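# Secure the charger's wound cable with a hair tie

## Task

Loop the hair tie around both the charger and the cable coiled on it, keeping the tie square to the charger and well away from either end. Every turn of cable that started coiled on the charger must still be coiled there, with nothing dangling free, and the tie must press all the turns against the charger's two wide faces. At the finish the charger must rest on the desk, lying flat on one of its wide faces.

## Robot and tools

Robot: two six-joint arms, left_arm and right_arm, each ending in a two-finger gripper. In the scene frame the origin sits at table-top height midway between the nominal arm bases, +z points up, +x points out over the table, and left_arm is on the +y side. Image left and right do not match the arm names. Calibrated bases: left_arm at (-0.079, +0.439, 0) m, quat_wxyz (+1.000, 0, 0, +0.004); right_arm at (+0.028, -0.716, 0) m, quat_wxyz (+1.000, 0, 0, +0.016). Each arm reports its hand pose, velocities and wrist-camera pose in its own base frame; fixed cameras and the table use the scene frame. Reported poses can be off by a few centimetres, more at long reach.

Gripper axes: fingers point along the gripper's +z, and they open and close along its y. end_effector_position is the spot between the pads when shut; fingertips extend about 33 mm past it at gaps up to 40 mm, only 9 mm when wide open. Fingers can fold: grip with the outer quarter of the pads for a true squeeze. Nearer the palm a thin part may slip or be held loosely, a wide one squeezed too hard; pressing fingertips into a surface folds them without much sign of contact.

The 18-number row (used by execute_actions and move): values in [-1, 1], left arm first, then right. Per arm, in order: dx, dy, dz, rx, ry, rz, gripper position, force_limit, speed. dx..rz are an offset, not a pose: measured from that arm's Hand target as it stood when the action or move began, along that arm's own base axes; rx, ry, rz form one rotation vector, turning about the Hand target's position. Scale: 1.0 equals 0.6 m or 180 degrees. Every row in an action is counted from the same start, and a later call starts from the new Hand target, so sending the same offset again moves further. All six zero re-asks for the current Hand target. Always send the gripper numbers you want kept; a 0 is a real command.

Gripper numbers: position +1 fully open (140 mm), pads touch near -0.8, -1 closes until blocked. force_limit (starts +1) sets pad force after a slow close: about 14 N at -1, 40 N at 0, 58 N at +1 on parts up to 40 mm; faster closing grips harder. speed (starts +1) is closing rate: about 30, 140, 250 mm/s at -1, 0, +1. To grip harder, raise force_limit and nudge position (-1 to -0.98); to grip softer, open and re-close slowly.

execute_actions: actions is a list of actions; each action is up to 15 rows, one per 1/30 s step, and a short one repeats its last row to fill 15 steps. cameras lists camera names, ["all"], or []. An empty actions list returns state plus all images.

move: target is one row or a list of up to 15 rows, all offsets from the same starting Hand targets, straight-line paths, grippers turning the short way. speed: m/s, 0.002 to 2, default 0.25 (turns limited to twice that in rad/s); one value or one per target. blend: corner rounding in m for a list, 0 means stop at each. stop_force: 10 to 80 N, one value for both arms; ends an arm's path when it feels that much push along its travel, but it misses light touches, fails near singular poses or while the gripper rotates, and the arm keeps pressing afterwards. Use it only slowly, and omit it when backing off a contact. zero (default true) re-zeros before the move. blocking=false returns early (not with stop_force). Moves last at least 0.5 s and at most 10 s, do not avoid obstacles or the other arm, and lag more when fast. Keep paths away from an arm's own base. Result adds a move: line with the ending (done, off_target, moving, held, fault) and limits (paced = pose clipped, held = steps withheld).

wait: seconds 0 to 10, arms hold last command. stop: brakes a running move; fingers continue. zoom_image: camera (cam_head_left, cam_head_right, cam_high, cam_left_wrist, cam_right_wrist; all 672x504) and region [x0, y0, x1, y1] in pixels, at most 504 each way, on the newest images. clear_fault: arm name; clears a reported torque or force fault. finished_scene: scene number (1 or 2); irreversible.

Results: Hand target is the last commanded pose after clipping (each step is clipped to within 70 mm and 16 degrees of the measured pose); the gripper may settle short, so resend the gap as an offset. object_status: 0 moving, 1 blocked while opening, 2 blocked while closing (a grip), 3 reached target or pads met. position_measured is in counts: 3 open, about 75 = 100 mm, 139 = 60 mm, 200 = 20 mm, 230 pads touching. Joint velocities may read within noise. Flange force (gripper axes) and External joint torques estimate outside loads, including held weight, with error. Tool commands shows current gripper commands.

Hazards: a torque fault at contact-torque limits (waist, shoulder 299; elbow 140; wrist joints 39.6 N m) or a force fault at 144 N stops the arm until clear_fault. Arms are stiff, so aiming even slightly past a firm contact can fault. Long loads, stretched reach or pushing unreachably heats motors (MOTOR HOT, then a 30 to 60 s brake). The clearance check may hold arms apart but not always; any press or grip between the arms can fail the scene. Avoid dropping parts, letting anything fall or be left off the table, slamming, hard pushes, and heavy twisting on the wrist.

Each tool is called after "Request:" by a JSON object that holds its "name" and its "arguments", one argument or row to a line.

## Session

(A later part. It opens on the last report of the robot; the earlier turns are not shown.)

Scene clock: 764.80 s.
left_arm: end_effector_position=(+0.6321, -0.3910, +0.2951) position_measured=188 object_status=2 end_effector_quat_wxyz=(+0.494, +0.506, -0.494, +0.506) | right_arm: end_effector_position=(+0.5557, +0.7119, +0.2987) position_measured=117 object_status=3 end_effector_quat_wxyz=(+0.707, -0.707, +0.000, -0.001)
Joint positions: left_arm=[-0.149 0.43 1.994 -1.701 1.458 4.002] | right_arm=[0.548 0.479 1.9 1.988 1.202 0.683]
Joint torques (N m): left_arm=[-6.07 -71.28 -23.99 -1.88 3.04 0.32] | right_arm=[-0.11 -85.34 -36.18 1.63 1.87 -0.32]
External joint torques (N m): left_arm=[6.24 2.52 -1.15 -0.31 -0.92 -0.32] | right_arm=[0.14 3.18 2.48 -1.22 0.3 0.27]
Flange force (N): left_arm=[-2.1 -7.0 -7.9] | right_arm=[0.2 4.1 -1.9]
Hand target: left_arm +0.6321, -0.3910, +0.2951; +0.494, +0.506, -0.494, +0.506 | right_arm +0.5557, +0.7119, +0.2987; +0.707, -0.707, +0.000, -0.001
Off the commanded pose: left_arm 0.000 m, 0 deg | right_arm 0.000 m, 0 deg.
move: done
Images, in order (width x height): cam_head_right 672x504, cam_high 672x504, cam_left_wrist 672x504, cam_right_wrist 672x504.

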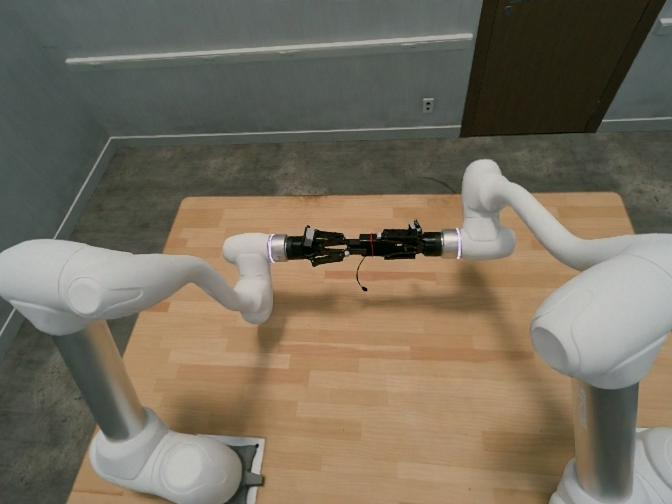

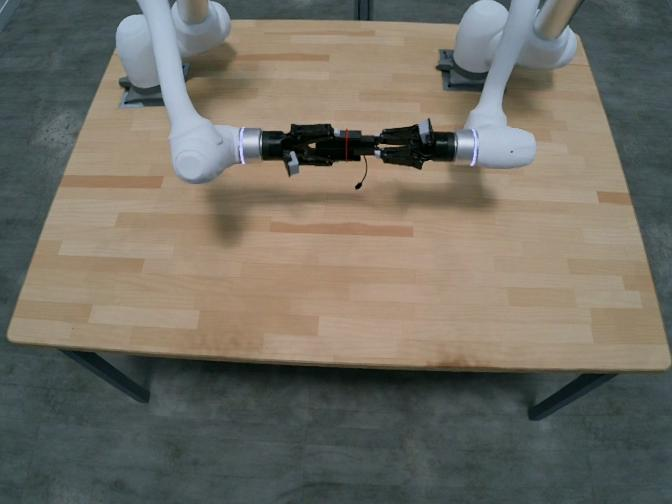

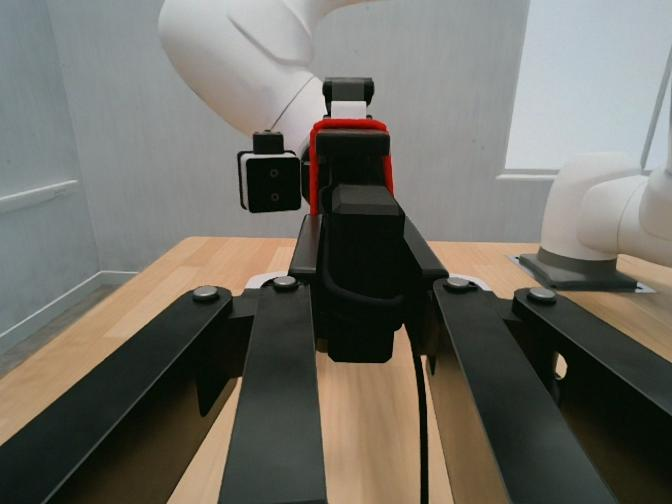

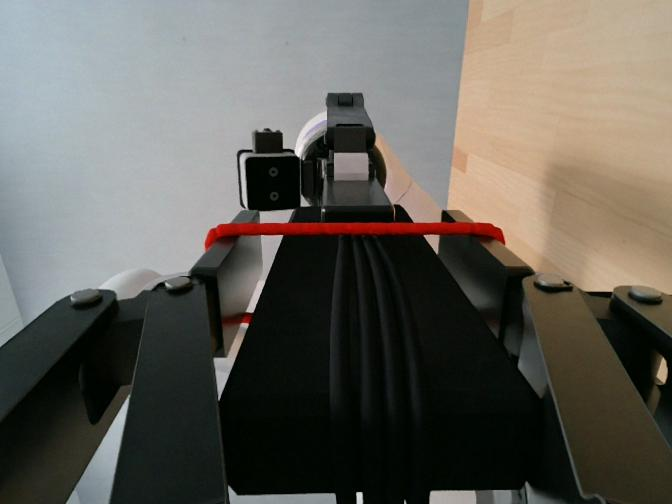

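Request:
{"name": "move", "arguments": {
  "target": [
    [0, 0, 0, 0, 0, 0, -1, -0.1, -1, 0, 0, 0, 0, 0, 0, -1, -0.1, -1]
  ],
  "speed": 0.04
}}

Request:
{"name": "wait", "arguments": {
  "seconds": 1.0,
  "cameras": ["cam_right_wrist"]
}}

Scene clock: 772.90 s.
left_arm: end_effector_position=(+0.6322, -0.3910, +0.2952) position_measured=188 object_status=2 end_effector_quat_wxyz=(+0.494, +0.506, -0.494, +0.506) | right_arm: end_effector_position=(+0.5557, +0.7120, +0.2987) position_measured=146 object_status=2 end_effector_quat_wxyz=(+0.707, -0.707, +0.000, -0.001)
Joint positions: left_arm=[-0.149 0.43 1.994 -1.701 1.458 4.002] | right_arm=[0.548 0.479 1.9 1.988 1.202 0.683]
Joint torques (N m): left_arm=[-7.83 -66.31 -21.4 -0.66 1.41 0.25] | right_arm=[1.59 -91.56 -40.72 3.32 3.97 -0.37]
External joint torques (N m): left_arm=[7.8 -2.52 -3.78 -1.54 0.71 -0.25] | right_arm=[-1.81 9.69 7 -2.9 -1.8 0.33]
Flange force (N): left_arm=[5.0 -6.5 -10.7] | right_arm=[1.5 11.6 -4.7]
Hand target: left_arm +0.6321, -0.3910, +0.2951; +0.494, +0.506, -0.494, +0.506 | right_arm +0.5557, +0.7119, +0.2987; +0.707, -0.707, +0.000, -0.001
Off the commanded pose: left_arm 0.000 m, 0 deg | right_arm 0.000 m, 0 deg.
move: done

Scene clock: 773.90 s.
left_arm: end_effector_position=(+0.6321, -0.3910, +0.2951) position_measured=188 object_status=2 end_effector_quat_wxyz=(+0.494, +0.506, -0.494, +0.506) | right_arm: end_effector_position=(+0.5557, +0.7120, +0.2987) position_measured=146 object_status=2 end_effector_quat_wxyz=(+0.707, -0.707, +0.000, -0.001)
Joint positions: left_arm=[-0.149 0.43 1.994 -1.701 1.458 4.002] | right_arm=[0.548 0.479 1.9 1.988 1.202 0.683]
Joint torques (N m): left_arm=[-7.83 -66.46 -21.39 -0.68 1.43 0.23] | right_arm=[1.84 -91.43 -40.78 3.3 3.99 -0.38]
External joint torques (N m): left_arm=[7.96 -2.4 -3.76 -1.5 0.7 -0.23] | right_arm=[-1.93 8.83 6.77 -2.88 -1.81 0.33]
Flange force (N): left_arm=[4.8 -6.6 -10.9] | right_arm=[1.2 10.4 -5.1]
Hand target: left_arm +0.6321, -0.3910, +0.2951; +0.494, +0.506, -0.494, +0.506 | right_arm +0.5557, +0.7119, +0.2987; +0.707, -0.707, +0.000, -0.001
Tool commands: left_gripper/position=-1.0 left_gripper/force_limit=-0.1 left_gripper/speed=-1.0 right_gripper/position=-1.0 right_gripper/force_limit=-0.1 right_gripper/speed=-1.0
Off the commanded pose: left_arm 0.000 m, 0 deg | right_arm 0.000 m, 0 deg.
wait: 1.00 s; at rest by 0.17 s
Images, in order (width x height): cam_right_wrist 672x504.

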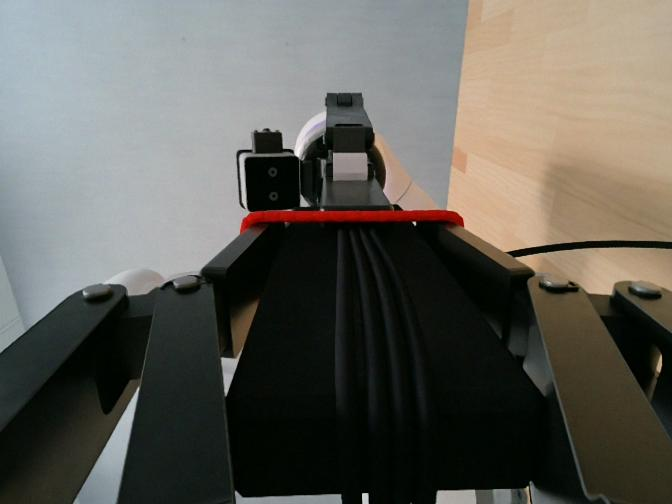

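Request:
{"name": "wait", "arguments": {
  "seconds": 0.1,
  "cameras": ["all"]
}}

Request:
{"name": "zoom_image", "arguments": {
  "camera": "cam_head_right",
  "region": [300, 200, 440, 310]
}}

Request:
{"name": "zoom_image", "arguments": {
  "camera": "cam_head_left",
  "region": [300, 200, 440, 310]
}}

Request:
{"name": "zoom_image", "arguments": {
  "camera": "cam_high",
  "region": [280, 100, 420, 210]
}}

Request:
{"name": "zoom_image", "arguments": {
  "camera": "cam_right_wrist",
  "region": [400, 180, 600, 330]
}}

Request:
{"name": "zoom_image", "arguments": {
  "camera": "cam_left_wrist",
  "region": [280, 250, 480, 450]
}}

Scene clock: 783.23 s.
left_arm: end_effector_position=(+0.6321, -0.3910, +0.2951) position_measured=188 object_status=2 end_effector_quat_wxyz=(+0.494, +0.506, -0.494, +0.506) | right_arm: end_effector_position=(+0.5556, +0.7119, +0.2987) position_measured=146 object_status=2 end_effector_quat_wxyz=(+0.707, -0.707, +0.000, -0.001)
Joint positions: left_arm=[-0.149 0.43 1.994 -1.701 1.458 4.002] | right_arm=[0.548 0.479 1.9 1.988 1.202 0.683]
Joint torques (N m): left_arm=[-7.62 -66.71 -21.86 -0.81 1.44 0.27] | right_arm=[1.77 -91.11 -40.4 3.15 3.95 -0.38]
External joint torques (N m): left_arm=[8.15 -1.99 -3.27 -1.36 0.68 -0.27] | right_arm=[-1.79 8.87 6.54 -2.73 -1.77 0.33]
Flange force (N): left_arm=[4.2 -6.2 -11.4] | right_arm=[1.3 10.5 -4.5]
Hand target: left_arm +0.6321, -0.3910, +0.2951; +0.494, +0.506, -0.494, +0.506 | right_arm +0.5557, +0.7119, +0.2987; +0.707, -0.707, +0.000, -0.001
Tool commands: left_gripper/position=-1.0 left_gripper/force_limit=-0.1 left_gripper/speed=-1.0 right_gripper/position=-1.0 right_gripper/force_limit=-0.1 right_gripper/speed=-1.0
Off the commanded pose: left_arm 0.000 m, 0 deg | right_arm 0.000 m, 0 deg.
wait: 0.10 s; at rest from the start

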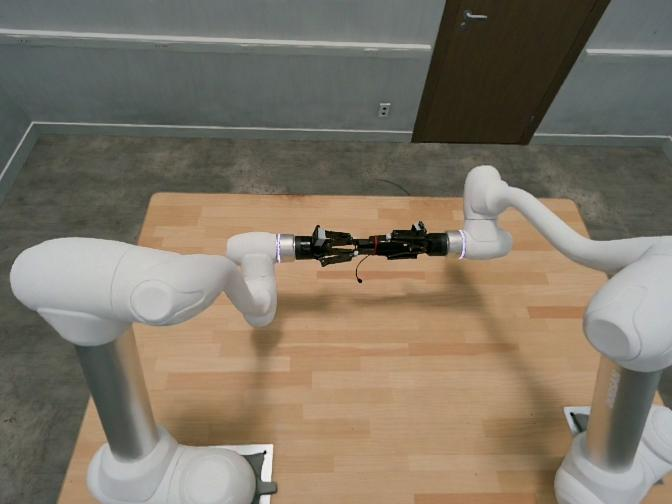

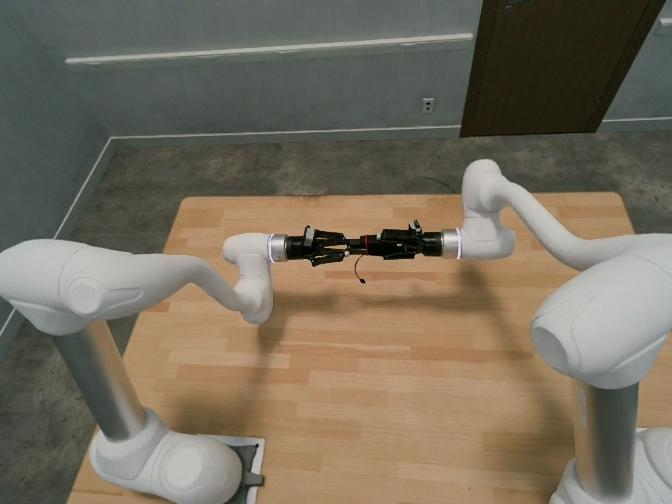

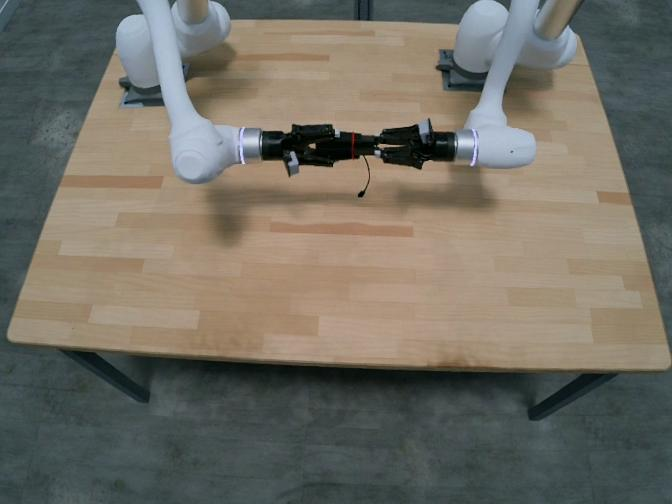

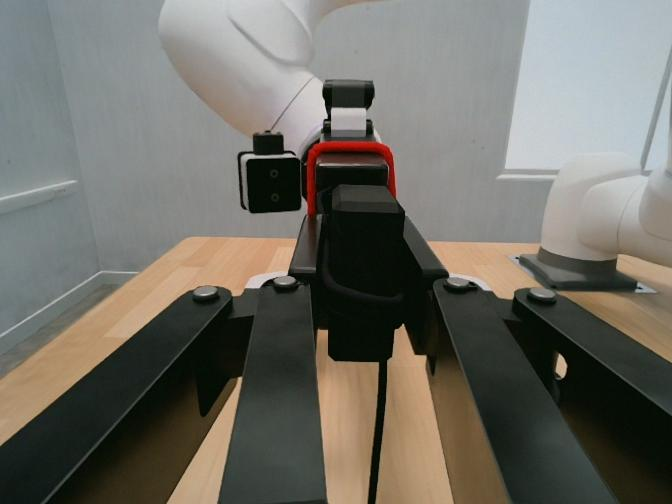

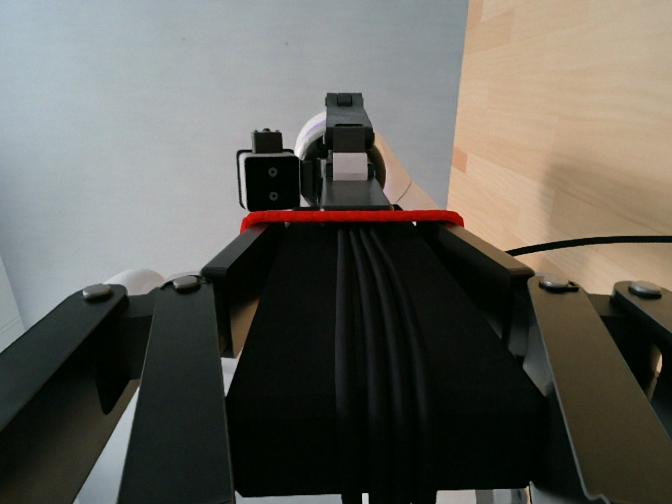

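Scaled by 3.600.

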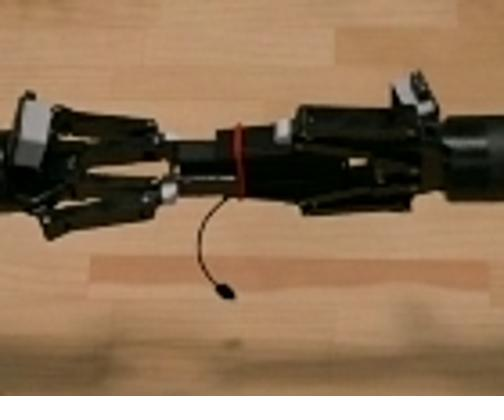

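Scaled by 3.600.

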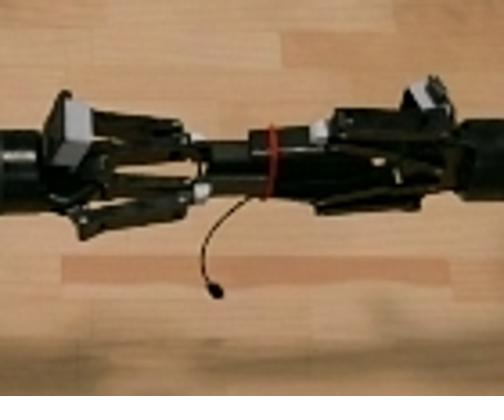

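Scaled by 3.600.

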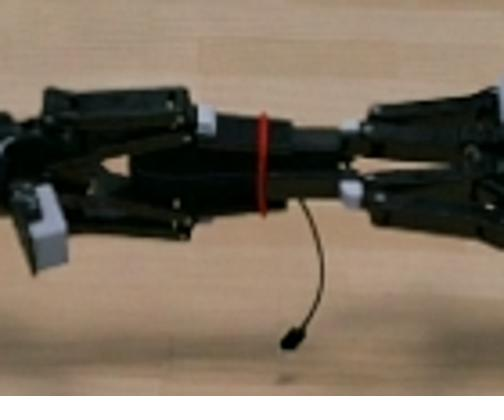

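Scaled by 2.520.

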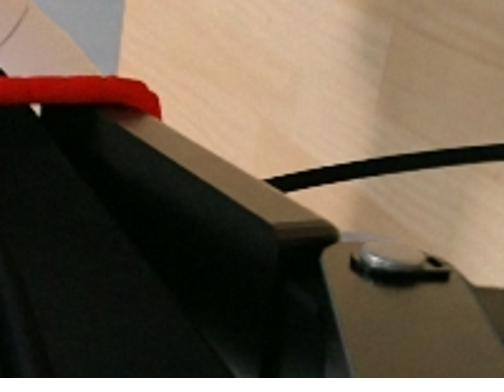

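Scaled by 2.520.

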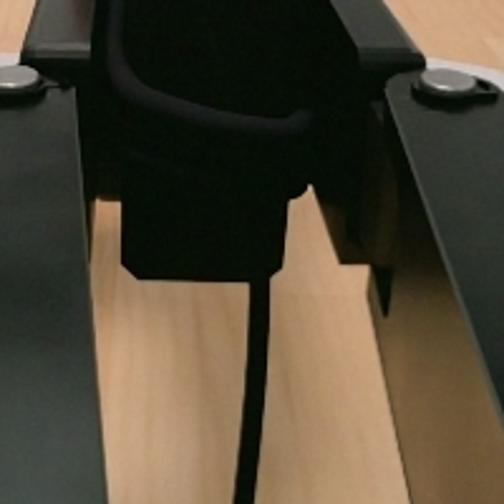

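Request:
{"name": "move", "arguments": {
  "target": [
    [0, 0, 0, 0, 0, 0, -0.05, -0.1, -1, 0, 0, 0, 0, 0, 0, -1, -0.1, -1]
  ],
  "speed": 0.04,
  "cameras": ["cam_left_wrist", "cam_high", "cam_right_wrist"]
}}

Request:
{"name": "zoom_image", "arguments": {
  "camera": "cam_left_wrist",
  "region": [220, 100, 500, 450]
}}

Request:
{"name": "zoom_image", "arguments": {
  "camera": "cam_high",
  "region": [280, 100, 420, 210]
}}

Scene clock: 802.77 s.
left_arm: end_effector_position=(+0.6321, -0.3910, +0.2951) position_measured=135 object_status=0 end_effector_quat_wxyz=(+0.494, +0.506, -0.494, +0.506) | right_arm: end_effector_position=(+0.5557, +0.7119, +0.2987) position_measured=146 object_status=2 end_effector_quat_wxyz=(+0.707, -0.707, +0.000, -0.001)
Joint positions: left_arm=[-0.149 0.43 1.994 -1.701 1.458 4.002] | right_arm=[0.548 0.479 1.9 1.988 1.202 0.683]
Joint torques (N m): left_arm=[-1.12 -70.34 -24.17 -2.37 2.25 0.3] | right_arm=[-2.1 -86.8 -34.76 1.38 2.62 -0.33]
External joint torques (N m): left_arm=[1.03 1.4 -1.02 0.18 -0.13 -0.3] | right_arm=[2.17 5.17 1.17 -0.98 -0.46 0.28]
Flange force (N): left_arm=[-0.8 -4.2 -1.3] | right_arm=[2.4 5.6 4.5]
Hand target: left_arm +0.6321, -0.3910, +0.2951; +0.494, +0.506, -0.494, +0.506 | right_arm +0.5557, +0.7119, +0.2987; +0.707, -0.707, +0.000, -0.001
Off the commanded pose: left_arm 0.000 m, 0 deg | right_arm 0.000 m, 0 deg.
move: done
Images, in order (width x height): cam_high 672x504, cam_left_wrist 672x504, cam_right_wrist 672x504.

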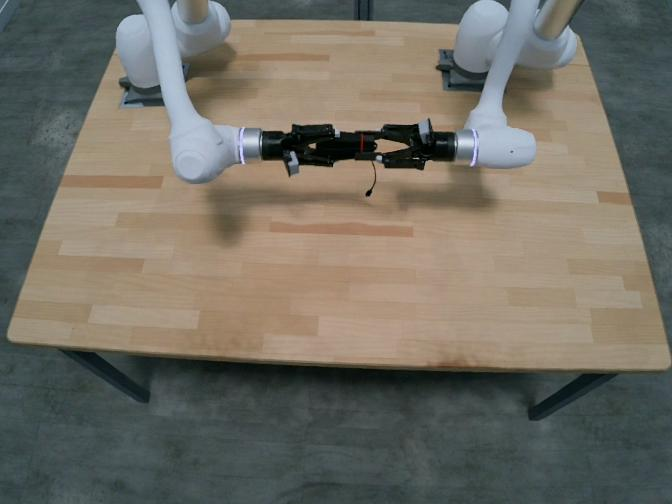

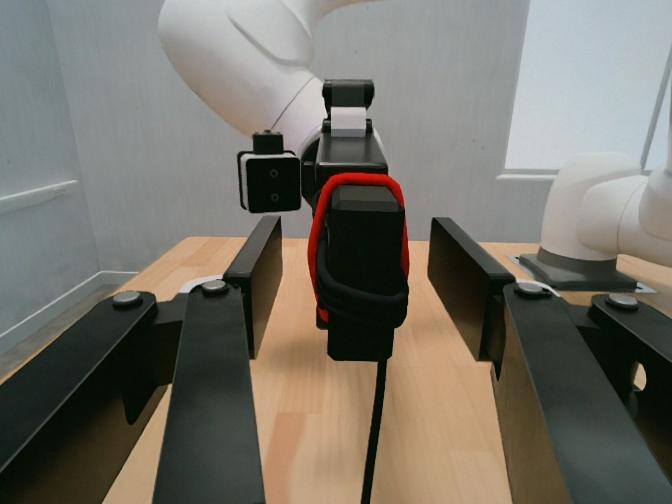

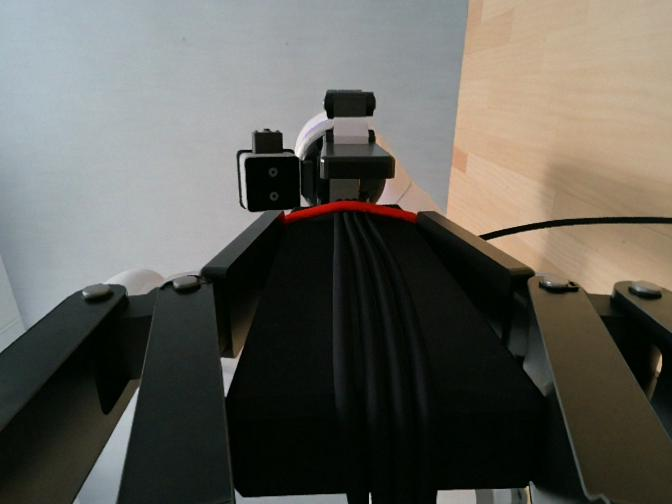

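Scaled by 1.440.

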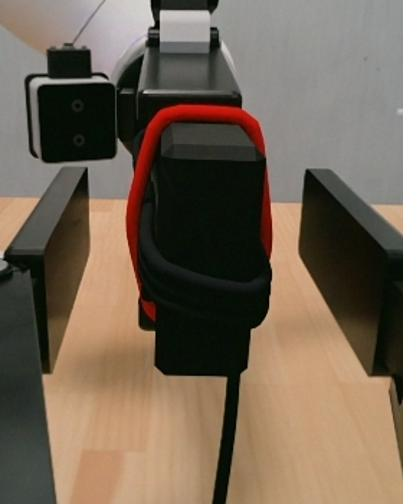

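Scaled by 3.600.

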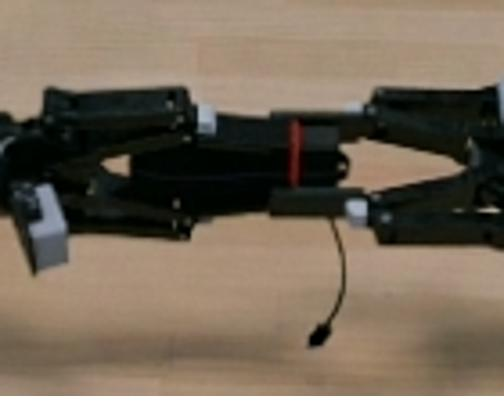

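Request:
{"name": "move", "arguments": {
  "target": [
    [0, 0, 0, 0, 0, 0, -1, -0.1, -1, 0, 0, 0, 0, 0, 0, -1, -0.1, -1]
  ],
  "speed": 0.04
}}

Request:
{"name": "wait", "arguments": {
  "seconds": 1.0,
  "cameras": ["cam_left_wrist", "cam_high"]
}}

Request:
{"name": "zoom_image", "arguments": {
  "camera": "cam_left_wrist",
  "region": [220, 100, 500, 450]
}}

Request:
{"name": "zoom_image", "arguments": {
  "camera": "cam_high",
  "region": [310, 110, 400, 200]
}}

Scene clock: 825.23 s.
left_arm: end_effector_position=(+0.6322, -0.3910, +0.2952) position_measured=180 object_status=2 end_effector_quat_wxyz=(+0.494, +0.506, -0.494, +0.506) | right_arm: end_effector_position=(+0.5557, +0.7119, +0.2987) position_measured=146 object_status=2 end_effector_quat_wxyz=(+0.707, -0.707, +0.000, -0.001)
Joint positions: left_arm=[-0.149 0.43 1.994 -1.701 1.458 4.002] | right_arm=[0.548 0.479 1.9 1.988 1.202 0.683]
Joint torques (N m): left_arm=[-2.76 -70.83 -23.17 -1.64 2.95 0.43] | right_arm=[-4.39 -86.37 -35.79 2.21 1.84 -0.24]
External joint torques (N m): left_arm=[2.75 1.9 -2.02 -0.55 -0.82 -0.42] | right_arm=[4.41 4.46 2.01 -1.81 0.33 0.19]
Flange force (N): left_arm=[-0.8 -7.1 -2.1] | right_arm=[-0.6 5.2 4.3]
Hand target: left_arm +0.6321, -0.3910, +0.2951; +0.494, +0.506, -0.494, +0.506 | right_arm +0.5557, +0.7119, +0.2987; +0.707, -0.707, +0.000, -0.001
Off the commanded pose: left_arm 0.000 m, 0 deg | right_arm 0.000 m, 0 deg.
move: done

Scene clock: 826.23 s.
left_arm: end_effector_position=(+0.6322, -0.3910, +0.2952) position_measured=180 object_status=2 end_effector_quat_wxyz=(+0.494, +0.506, -0.494, +0.506) | right_arm: end_effector_position=(+0.5557, +0.7119, +0.2987) position_measured=146 object_status=2 end_effector_quat_wxyz=(+0.707, -0.707, +0.000, -0.001)
Joint positions: left_arm=[-0.149 0.43 1.994 -1.701 1.458 4.002] | right_arm=[0.548 0.479 1.9 1.988 1.202 0.683]
Joint torques (N m): left_arm=[-2.96 -70.9 -23.15 -1.64 2.95 0.41] | right_arm=[-4.35 -86.4 -35.62 2.25 1.85 -0.26]
External joint torques (N m): left_arm=[2.9 1.98 -2.03 -0.56 -0.82 -0.41] | right_arm=[4.41 4.01 1.77 -1.84 0.33 0.21]
Flange force (N): left_arm=[-0.9 -7.2 -2.3] | right_arm=[-0.6 4.5 4.3]
Hand target: left_arm +0.6321, -0.3910, +0.2951; +0.494, +0.506, -0.494, +0.506 | right_arm +0.5557, +0.7119, +0.2987; +0.707, -0.707, +0.000, -0.001
Tool commands: left_gripper/position=-1.0 left_gripper/force_limit=-0.1 left_gripper/speed=-1.0 right_gripper/position=-1.0 right_gripper/force_limit=-0.1 right_gripper/speed=-1.0
Off the commanded pose: left_arm 0.000 m, 0 deg | right_arm 0.000 m, 0 deg.
wait: 1.00 s; at rest by 0.17 s
Images, in order (width x height): cam_high 672x504, cam_left_wrist 672x504.

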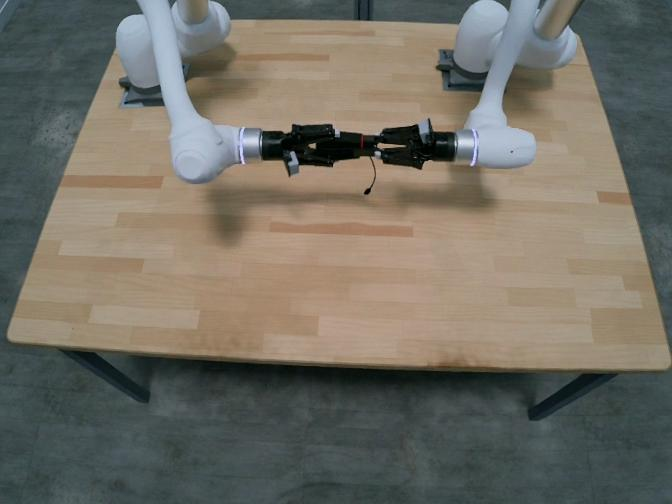

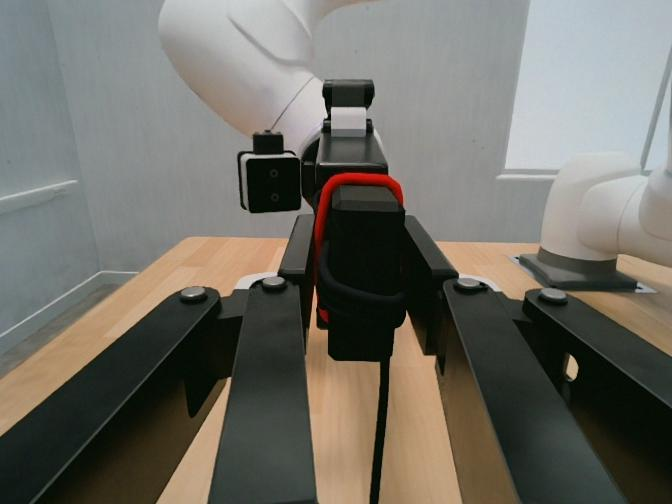

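Scaled by 1.440.

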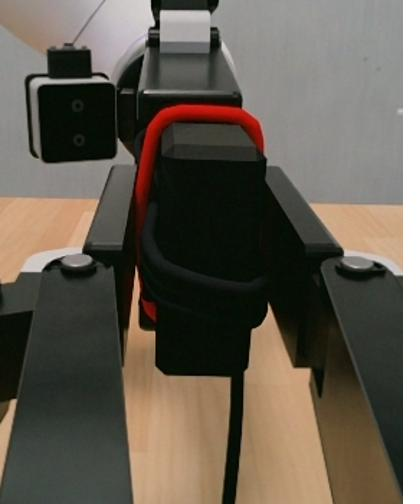

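Scaled by 5.600.

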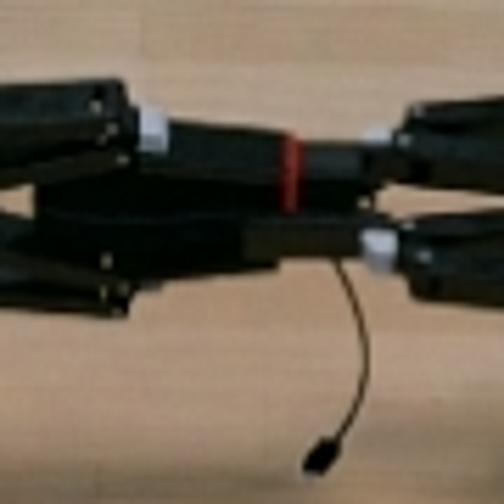

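Request:
{"name": "move", "arguments": {
  "target": [
    [0, 0, 0, 0, 0, 0, -1, -0.1, -1, 0, 0, 0, 0, 0, 0, 0.1, -0.1, -1],
    [0, 0, 0, 0, 0, 0, -1, -0.1, -1, 0, -0.117, 0, 0, 0, 0, 0.1, -0.1, -1]
  ],
  "speed": 0.05,
  "cameras": ["all"]
}}

Request:
{"name": "zoom_image", "arguments": {
  "camera": "cam_left_wrist",
  "region": [220, 100, 500, 450]
}}

Request:
{"name": "zoom_image", "arguments": {
  "camera": "cam_right_wrist",
  "region": [200, 150, 550, 450]
}}

Request:
{"name": "zoom_image", "arguments": {
  "camera": "cam_high",
  "region": [310, 110, 400, 200]
}}

Scene clock: 836.10 s.
left_arm: end_effector_position=(+0.6321, -0.3910, +0.2951) position_measured=180 object_status=2 end_effector_quat_wxyz=(+0.494, +0.506, -0.494, +0.506) | right_arm: end_effector_position=(+0.5557, +0.6418, +0.2987) position_measured=117 object_status=3 end_effector_quat_wxyz=(+0.707, -0.707, +0.000, -0.001)
Joint positions: left_arm=[-0.149 0.43 1.994 -1.701 1.458 4.002] | right_arm=[0.454 0.435 1.975 1.92 1.273 0.677]
Joint torques (N m): left_arm=[-1.21 -71.98 -25 -2.89 2.74 0.32] | right_arm=[-2.35 -79.82 -32.42 1.19 2.13 -0.32]
External joint torques (N m): left_arm=[1.46 3.25 -0.14 0.72 -0.62 -0.32] | right_arm=[2.21 2.79 -0.41 -0.51 0.05 0.28]
Flange force (N): left_arm=[-3.4 -4.9 -2.0] | right_arm=[2.7 2.8 4.6]
Hand target: left_arm +0.6321, -0.3910, +0.2951; +0.494, +0.506, -0.494, +0.506 | right_arm +0.5557, +0.6417, +0.2987; +0.707, -0.707, +0.000, -0.001
Off the commanded pose: left_arm 0.000 m, 0 deg | right_arm 0.000 m, 0 deg.
move: done

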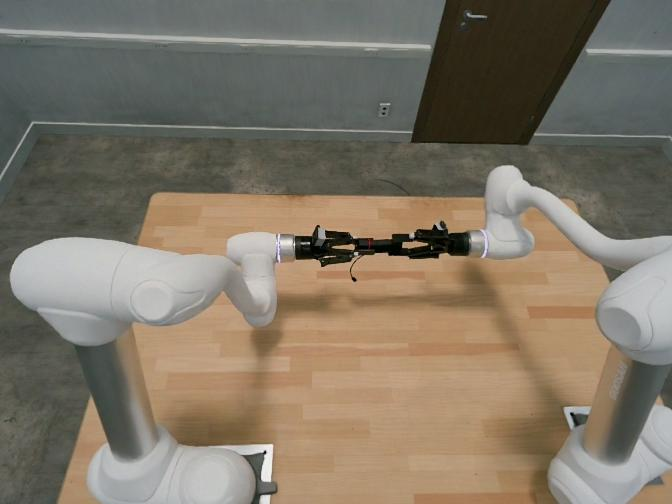

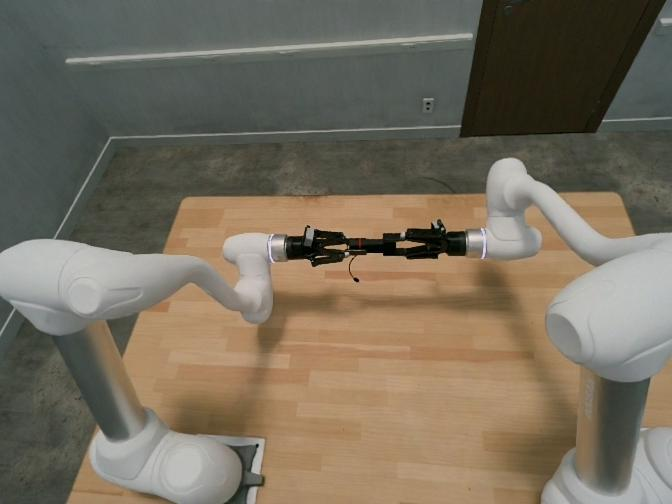

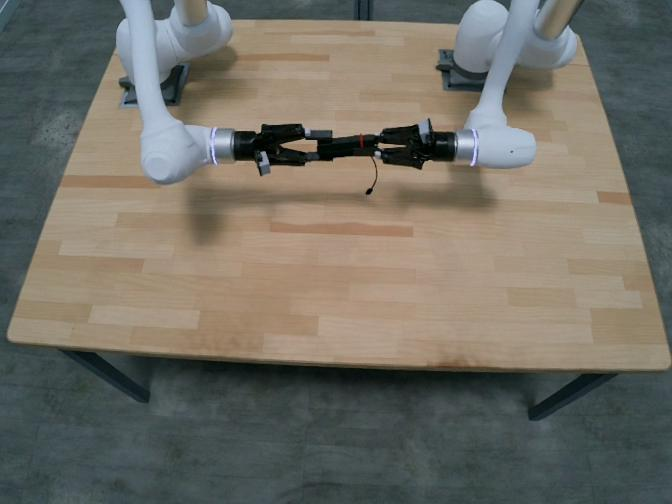

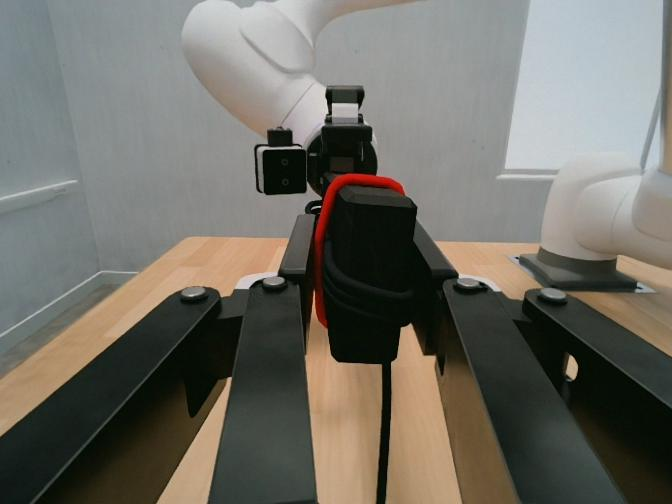

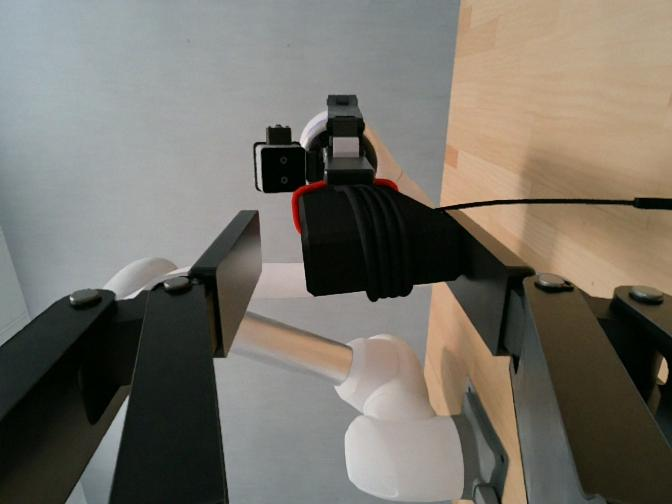

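Scaled by 1.440.

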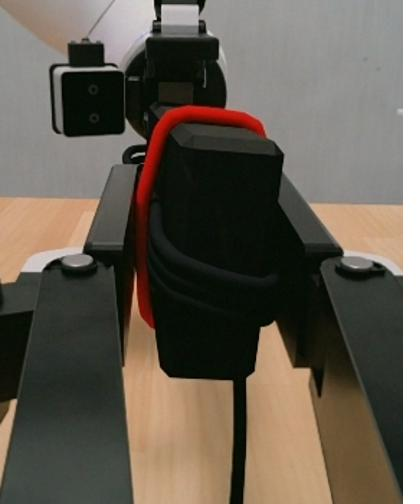

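Scaled by 1.440.

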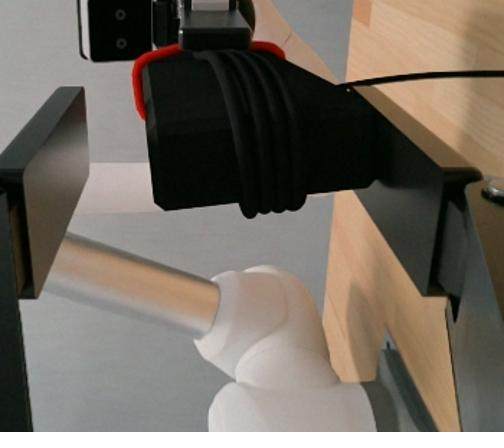

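Scaled by 5.600.

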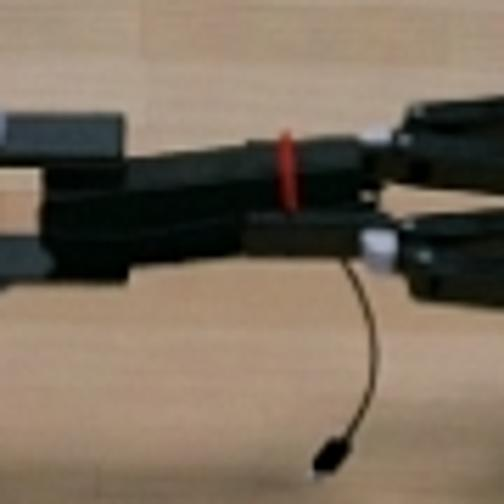

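Request:
{"name": "move", "arguments": {
  "target": [
    [0, 0, 0, 0, 0, 0, -1, -0.1, -1, 0, 0, 0, 0, 0, 0, -1, -0.1, -1]
  ],
  "speed": 0.05
}}

Request:
{"name": "wait", "arguments": {
  "seconds": 1.0,
  "cameras": ["all"]
}}

Request:
{"name": "zoom_image", "arguments": {
  "camera": "cam_left_wrist",
  "region": [220, 100, 500, 450]
}}

Request:
{"name": "zoom_image", "arguments": {
  "camera": "cam_right_wrist",
  "region": [200, 150, 550, 450]
}}

Request:
{"name": "zoom_image", "arguments": {
  "camera": "cam_high",
  "region": [310, 110, 400, 200]
}}

Scene clock: 843.97 s.
left_arm: end_effector_position=(+0.6321, -0.3910, +0.2951) position_measured=180 object_status=2 end_effector_quat_wxyz=(+0.494, +0.506, -0.494, +0.506) | right_arm: end_effector_position=(+0.5557, +0.6417, +0.2987) position_measured=148 object_status=0 end_effector_quat_wxyz=(+0.707, -0.707, +0.000, -0.001)
Joint positions: left_arm=[-0.149 0.43 1.994 -1.701 1.458 4.002] | right_arm=[0.454 0.435 1.975 1.92 1.273 0.677]
Joint torques (N m): left_arm=[-1.95 -70.53 -24.5 -2.54 2.34 0.35] | right_arm=[-1.31 -81.32 -33.68 1.64 2.71 -0.34]
External joint torques (N m): left_arm=[2.02 1.64 -0.67 0.35 -0.21 -0.35] | right_arm=[1.32 4.09 0.91 -0.96 -0.52 0.29]
Flange force (N): left_arm=[-1.2 -4.2 -3.0] | right_arm=[2.6 4.5 2.9]
Hand target: left_arm +0.6321, -0.3910, +0.2951; +0.494, +0.506, -0.494, +0.506 | right_arm +0.5557, +0.6417, +0.2987; +0.707, -0.707, +0.000, -0.001
Off the commanded pose: left_arm 0.000 m, 0 deg | right_arm 0.000 m, 0 deg.
move: done

Scene clock: 844.97 s.
left_arm: end_effector_position=(+0.6321, -0.3910, +0.2951) position_measured=180 object_status=2 end_effector_quat_wxyz=(+0.494, +0.506, -0.494, +0.506) | right_arm: end_effector_position=(+0.5557, +0.6417, +0.2987) position_measured=148 object_status=2 end_effector_quat_wxyz=(+0.707, -0.707, +0.000, -0.001)
Joint positions: left_arm=[-0.149 0.43 1.994 -1.701 1.458 4.002] | right_arm=[0.454 0.435 1.975 1.92 1.273 0.677]
Joint torques (N m): left_arm=[-1.6 -70.19 -24.36 -2.49 2.3 0.32] | right_arm=[-1.36 -81.33 -33.65 1.69 2.74 -0.34]
External joint torques (N m): left_arm=[1.96 1.4 -0.79 0.32 -0.18 -0.32] | right_arm=[1.56 3.75 0.8 -1.02 -0.53 0.29]
Flange force (N): left_arm=[-0.8 -4.1 -2.9] | right_arm=[2.3 3.9 3.1]
Hand target: left_arm +0.6321, -0.3910, +0.2951; +0.494, +0.506, -0.494, +0.506 | right_arm +0.5557, +0.6417, +0.2987; +0.707, -0.707, +0.000, -0.001
Tool commands: left_gripper/position=-1.0 left_gripper/force_limit=-0.1 left_gripper/speed=-1.0 right_gripper/position=-1.0 right_gripper/force_limit=-0.1 right_gripper/speed=-1.0
Off the commanded pose: left_arm 0.000 m, 0 deg | right_arm 0.000 m, 0 deg.
wait: 1.00 s; at rest by 0.17 s

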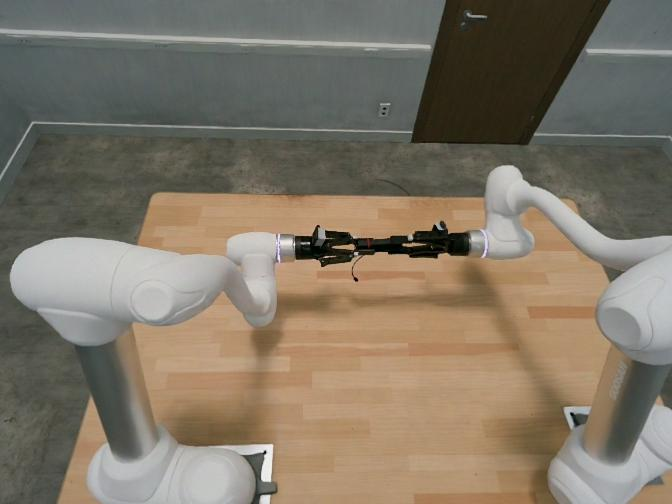

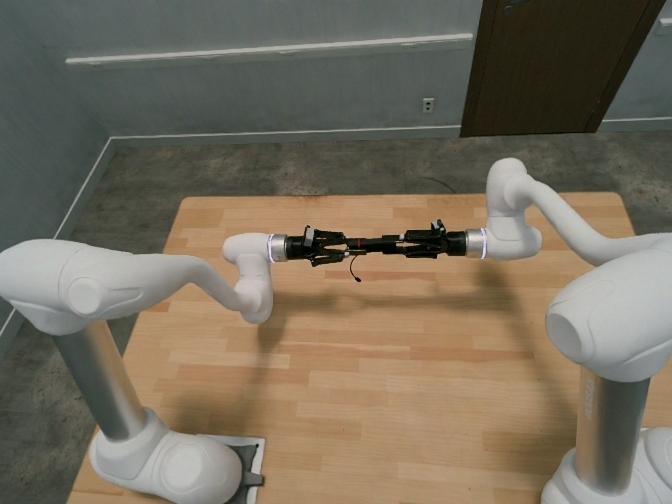

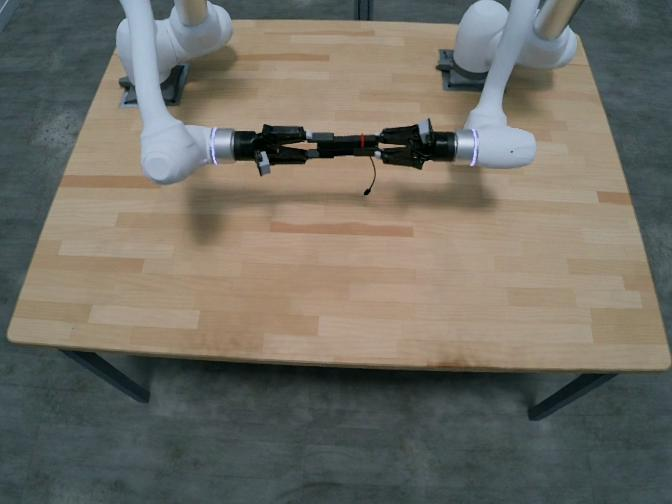

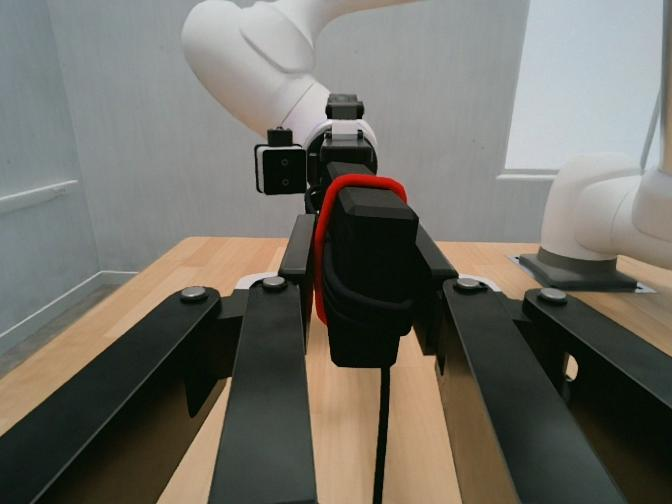

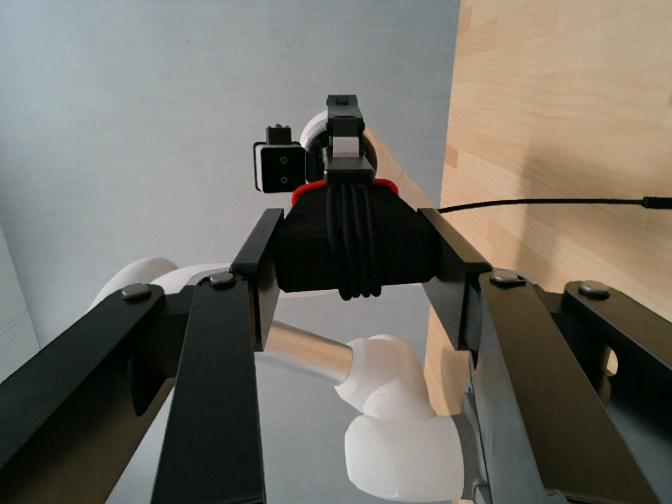

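Scaled by 1.440.

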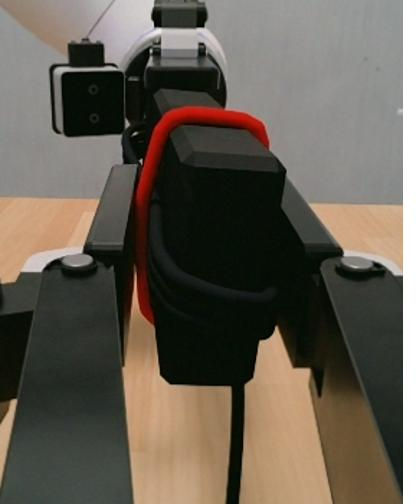

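Scaled by 1.440.

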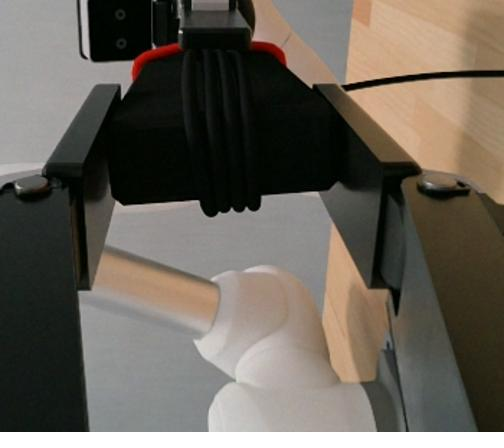

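Scaled by 5.600.

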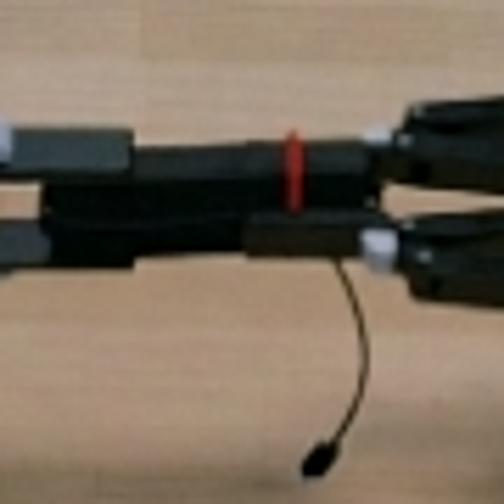

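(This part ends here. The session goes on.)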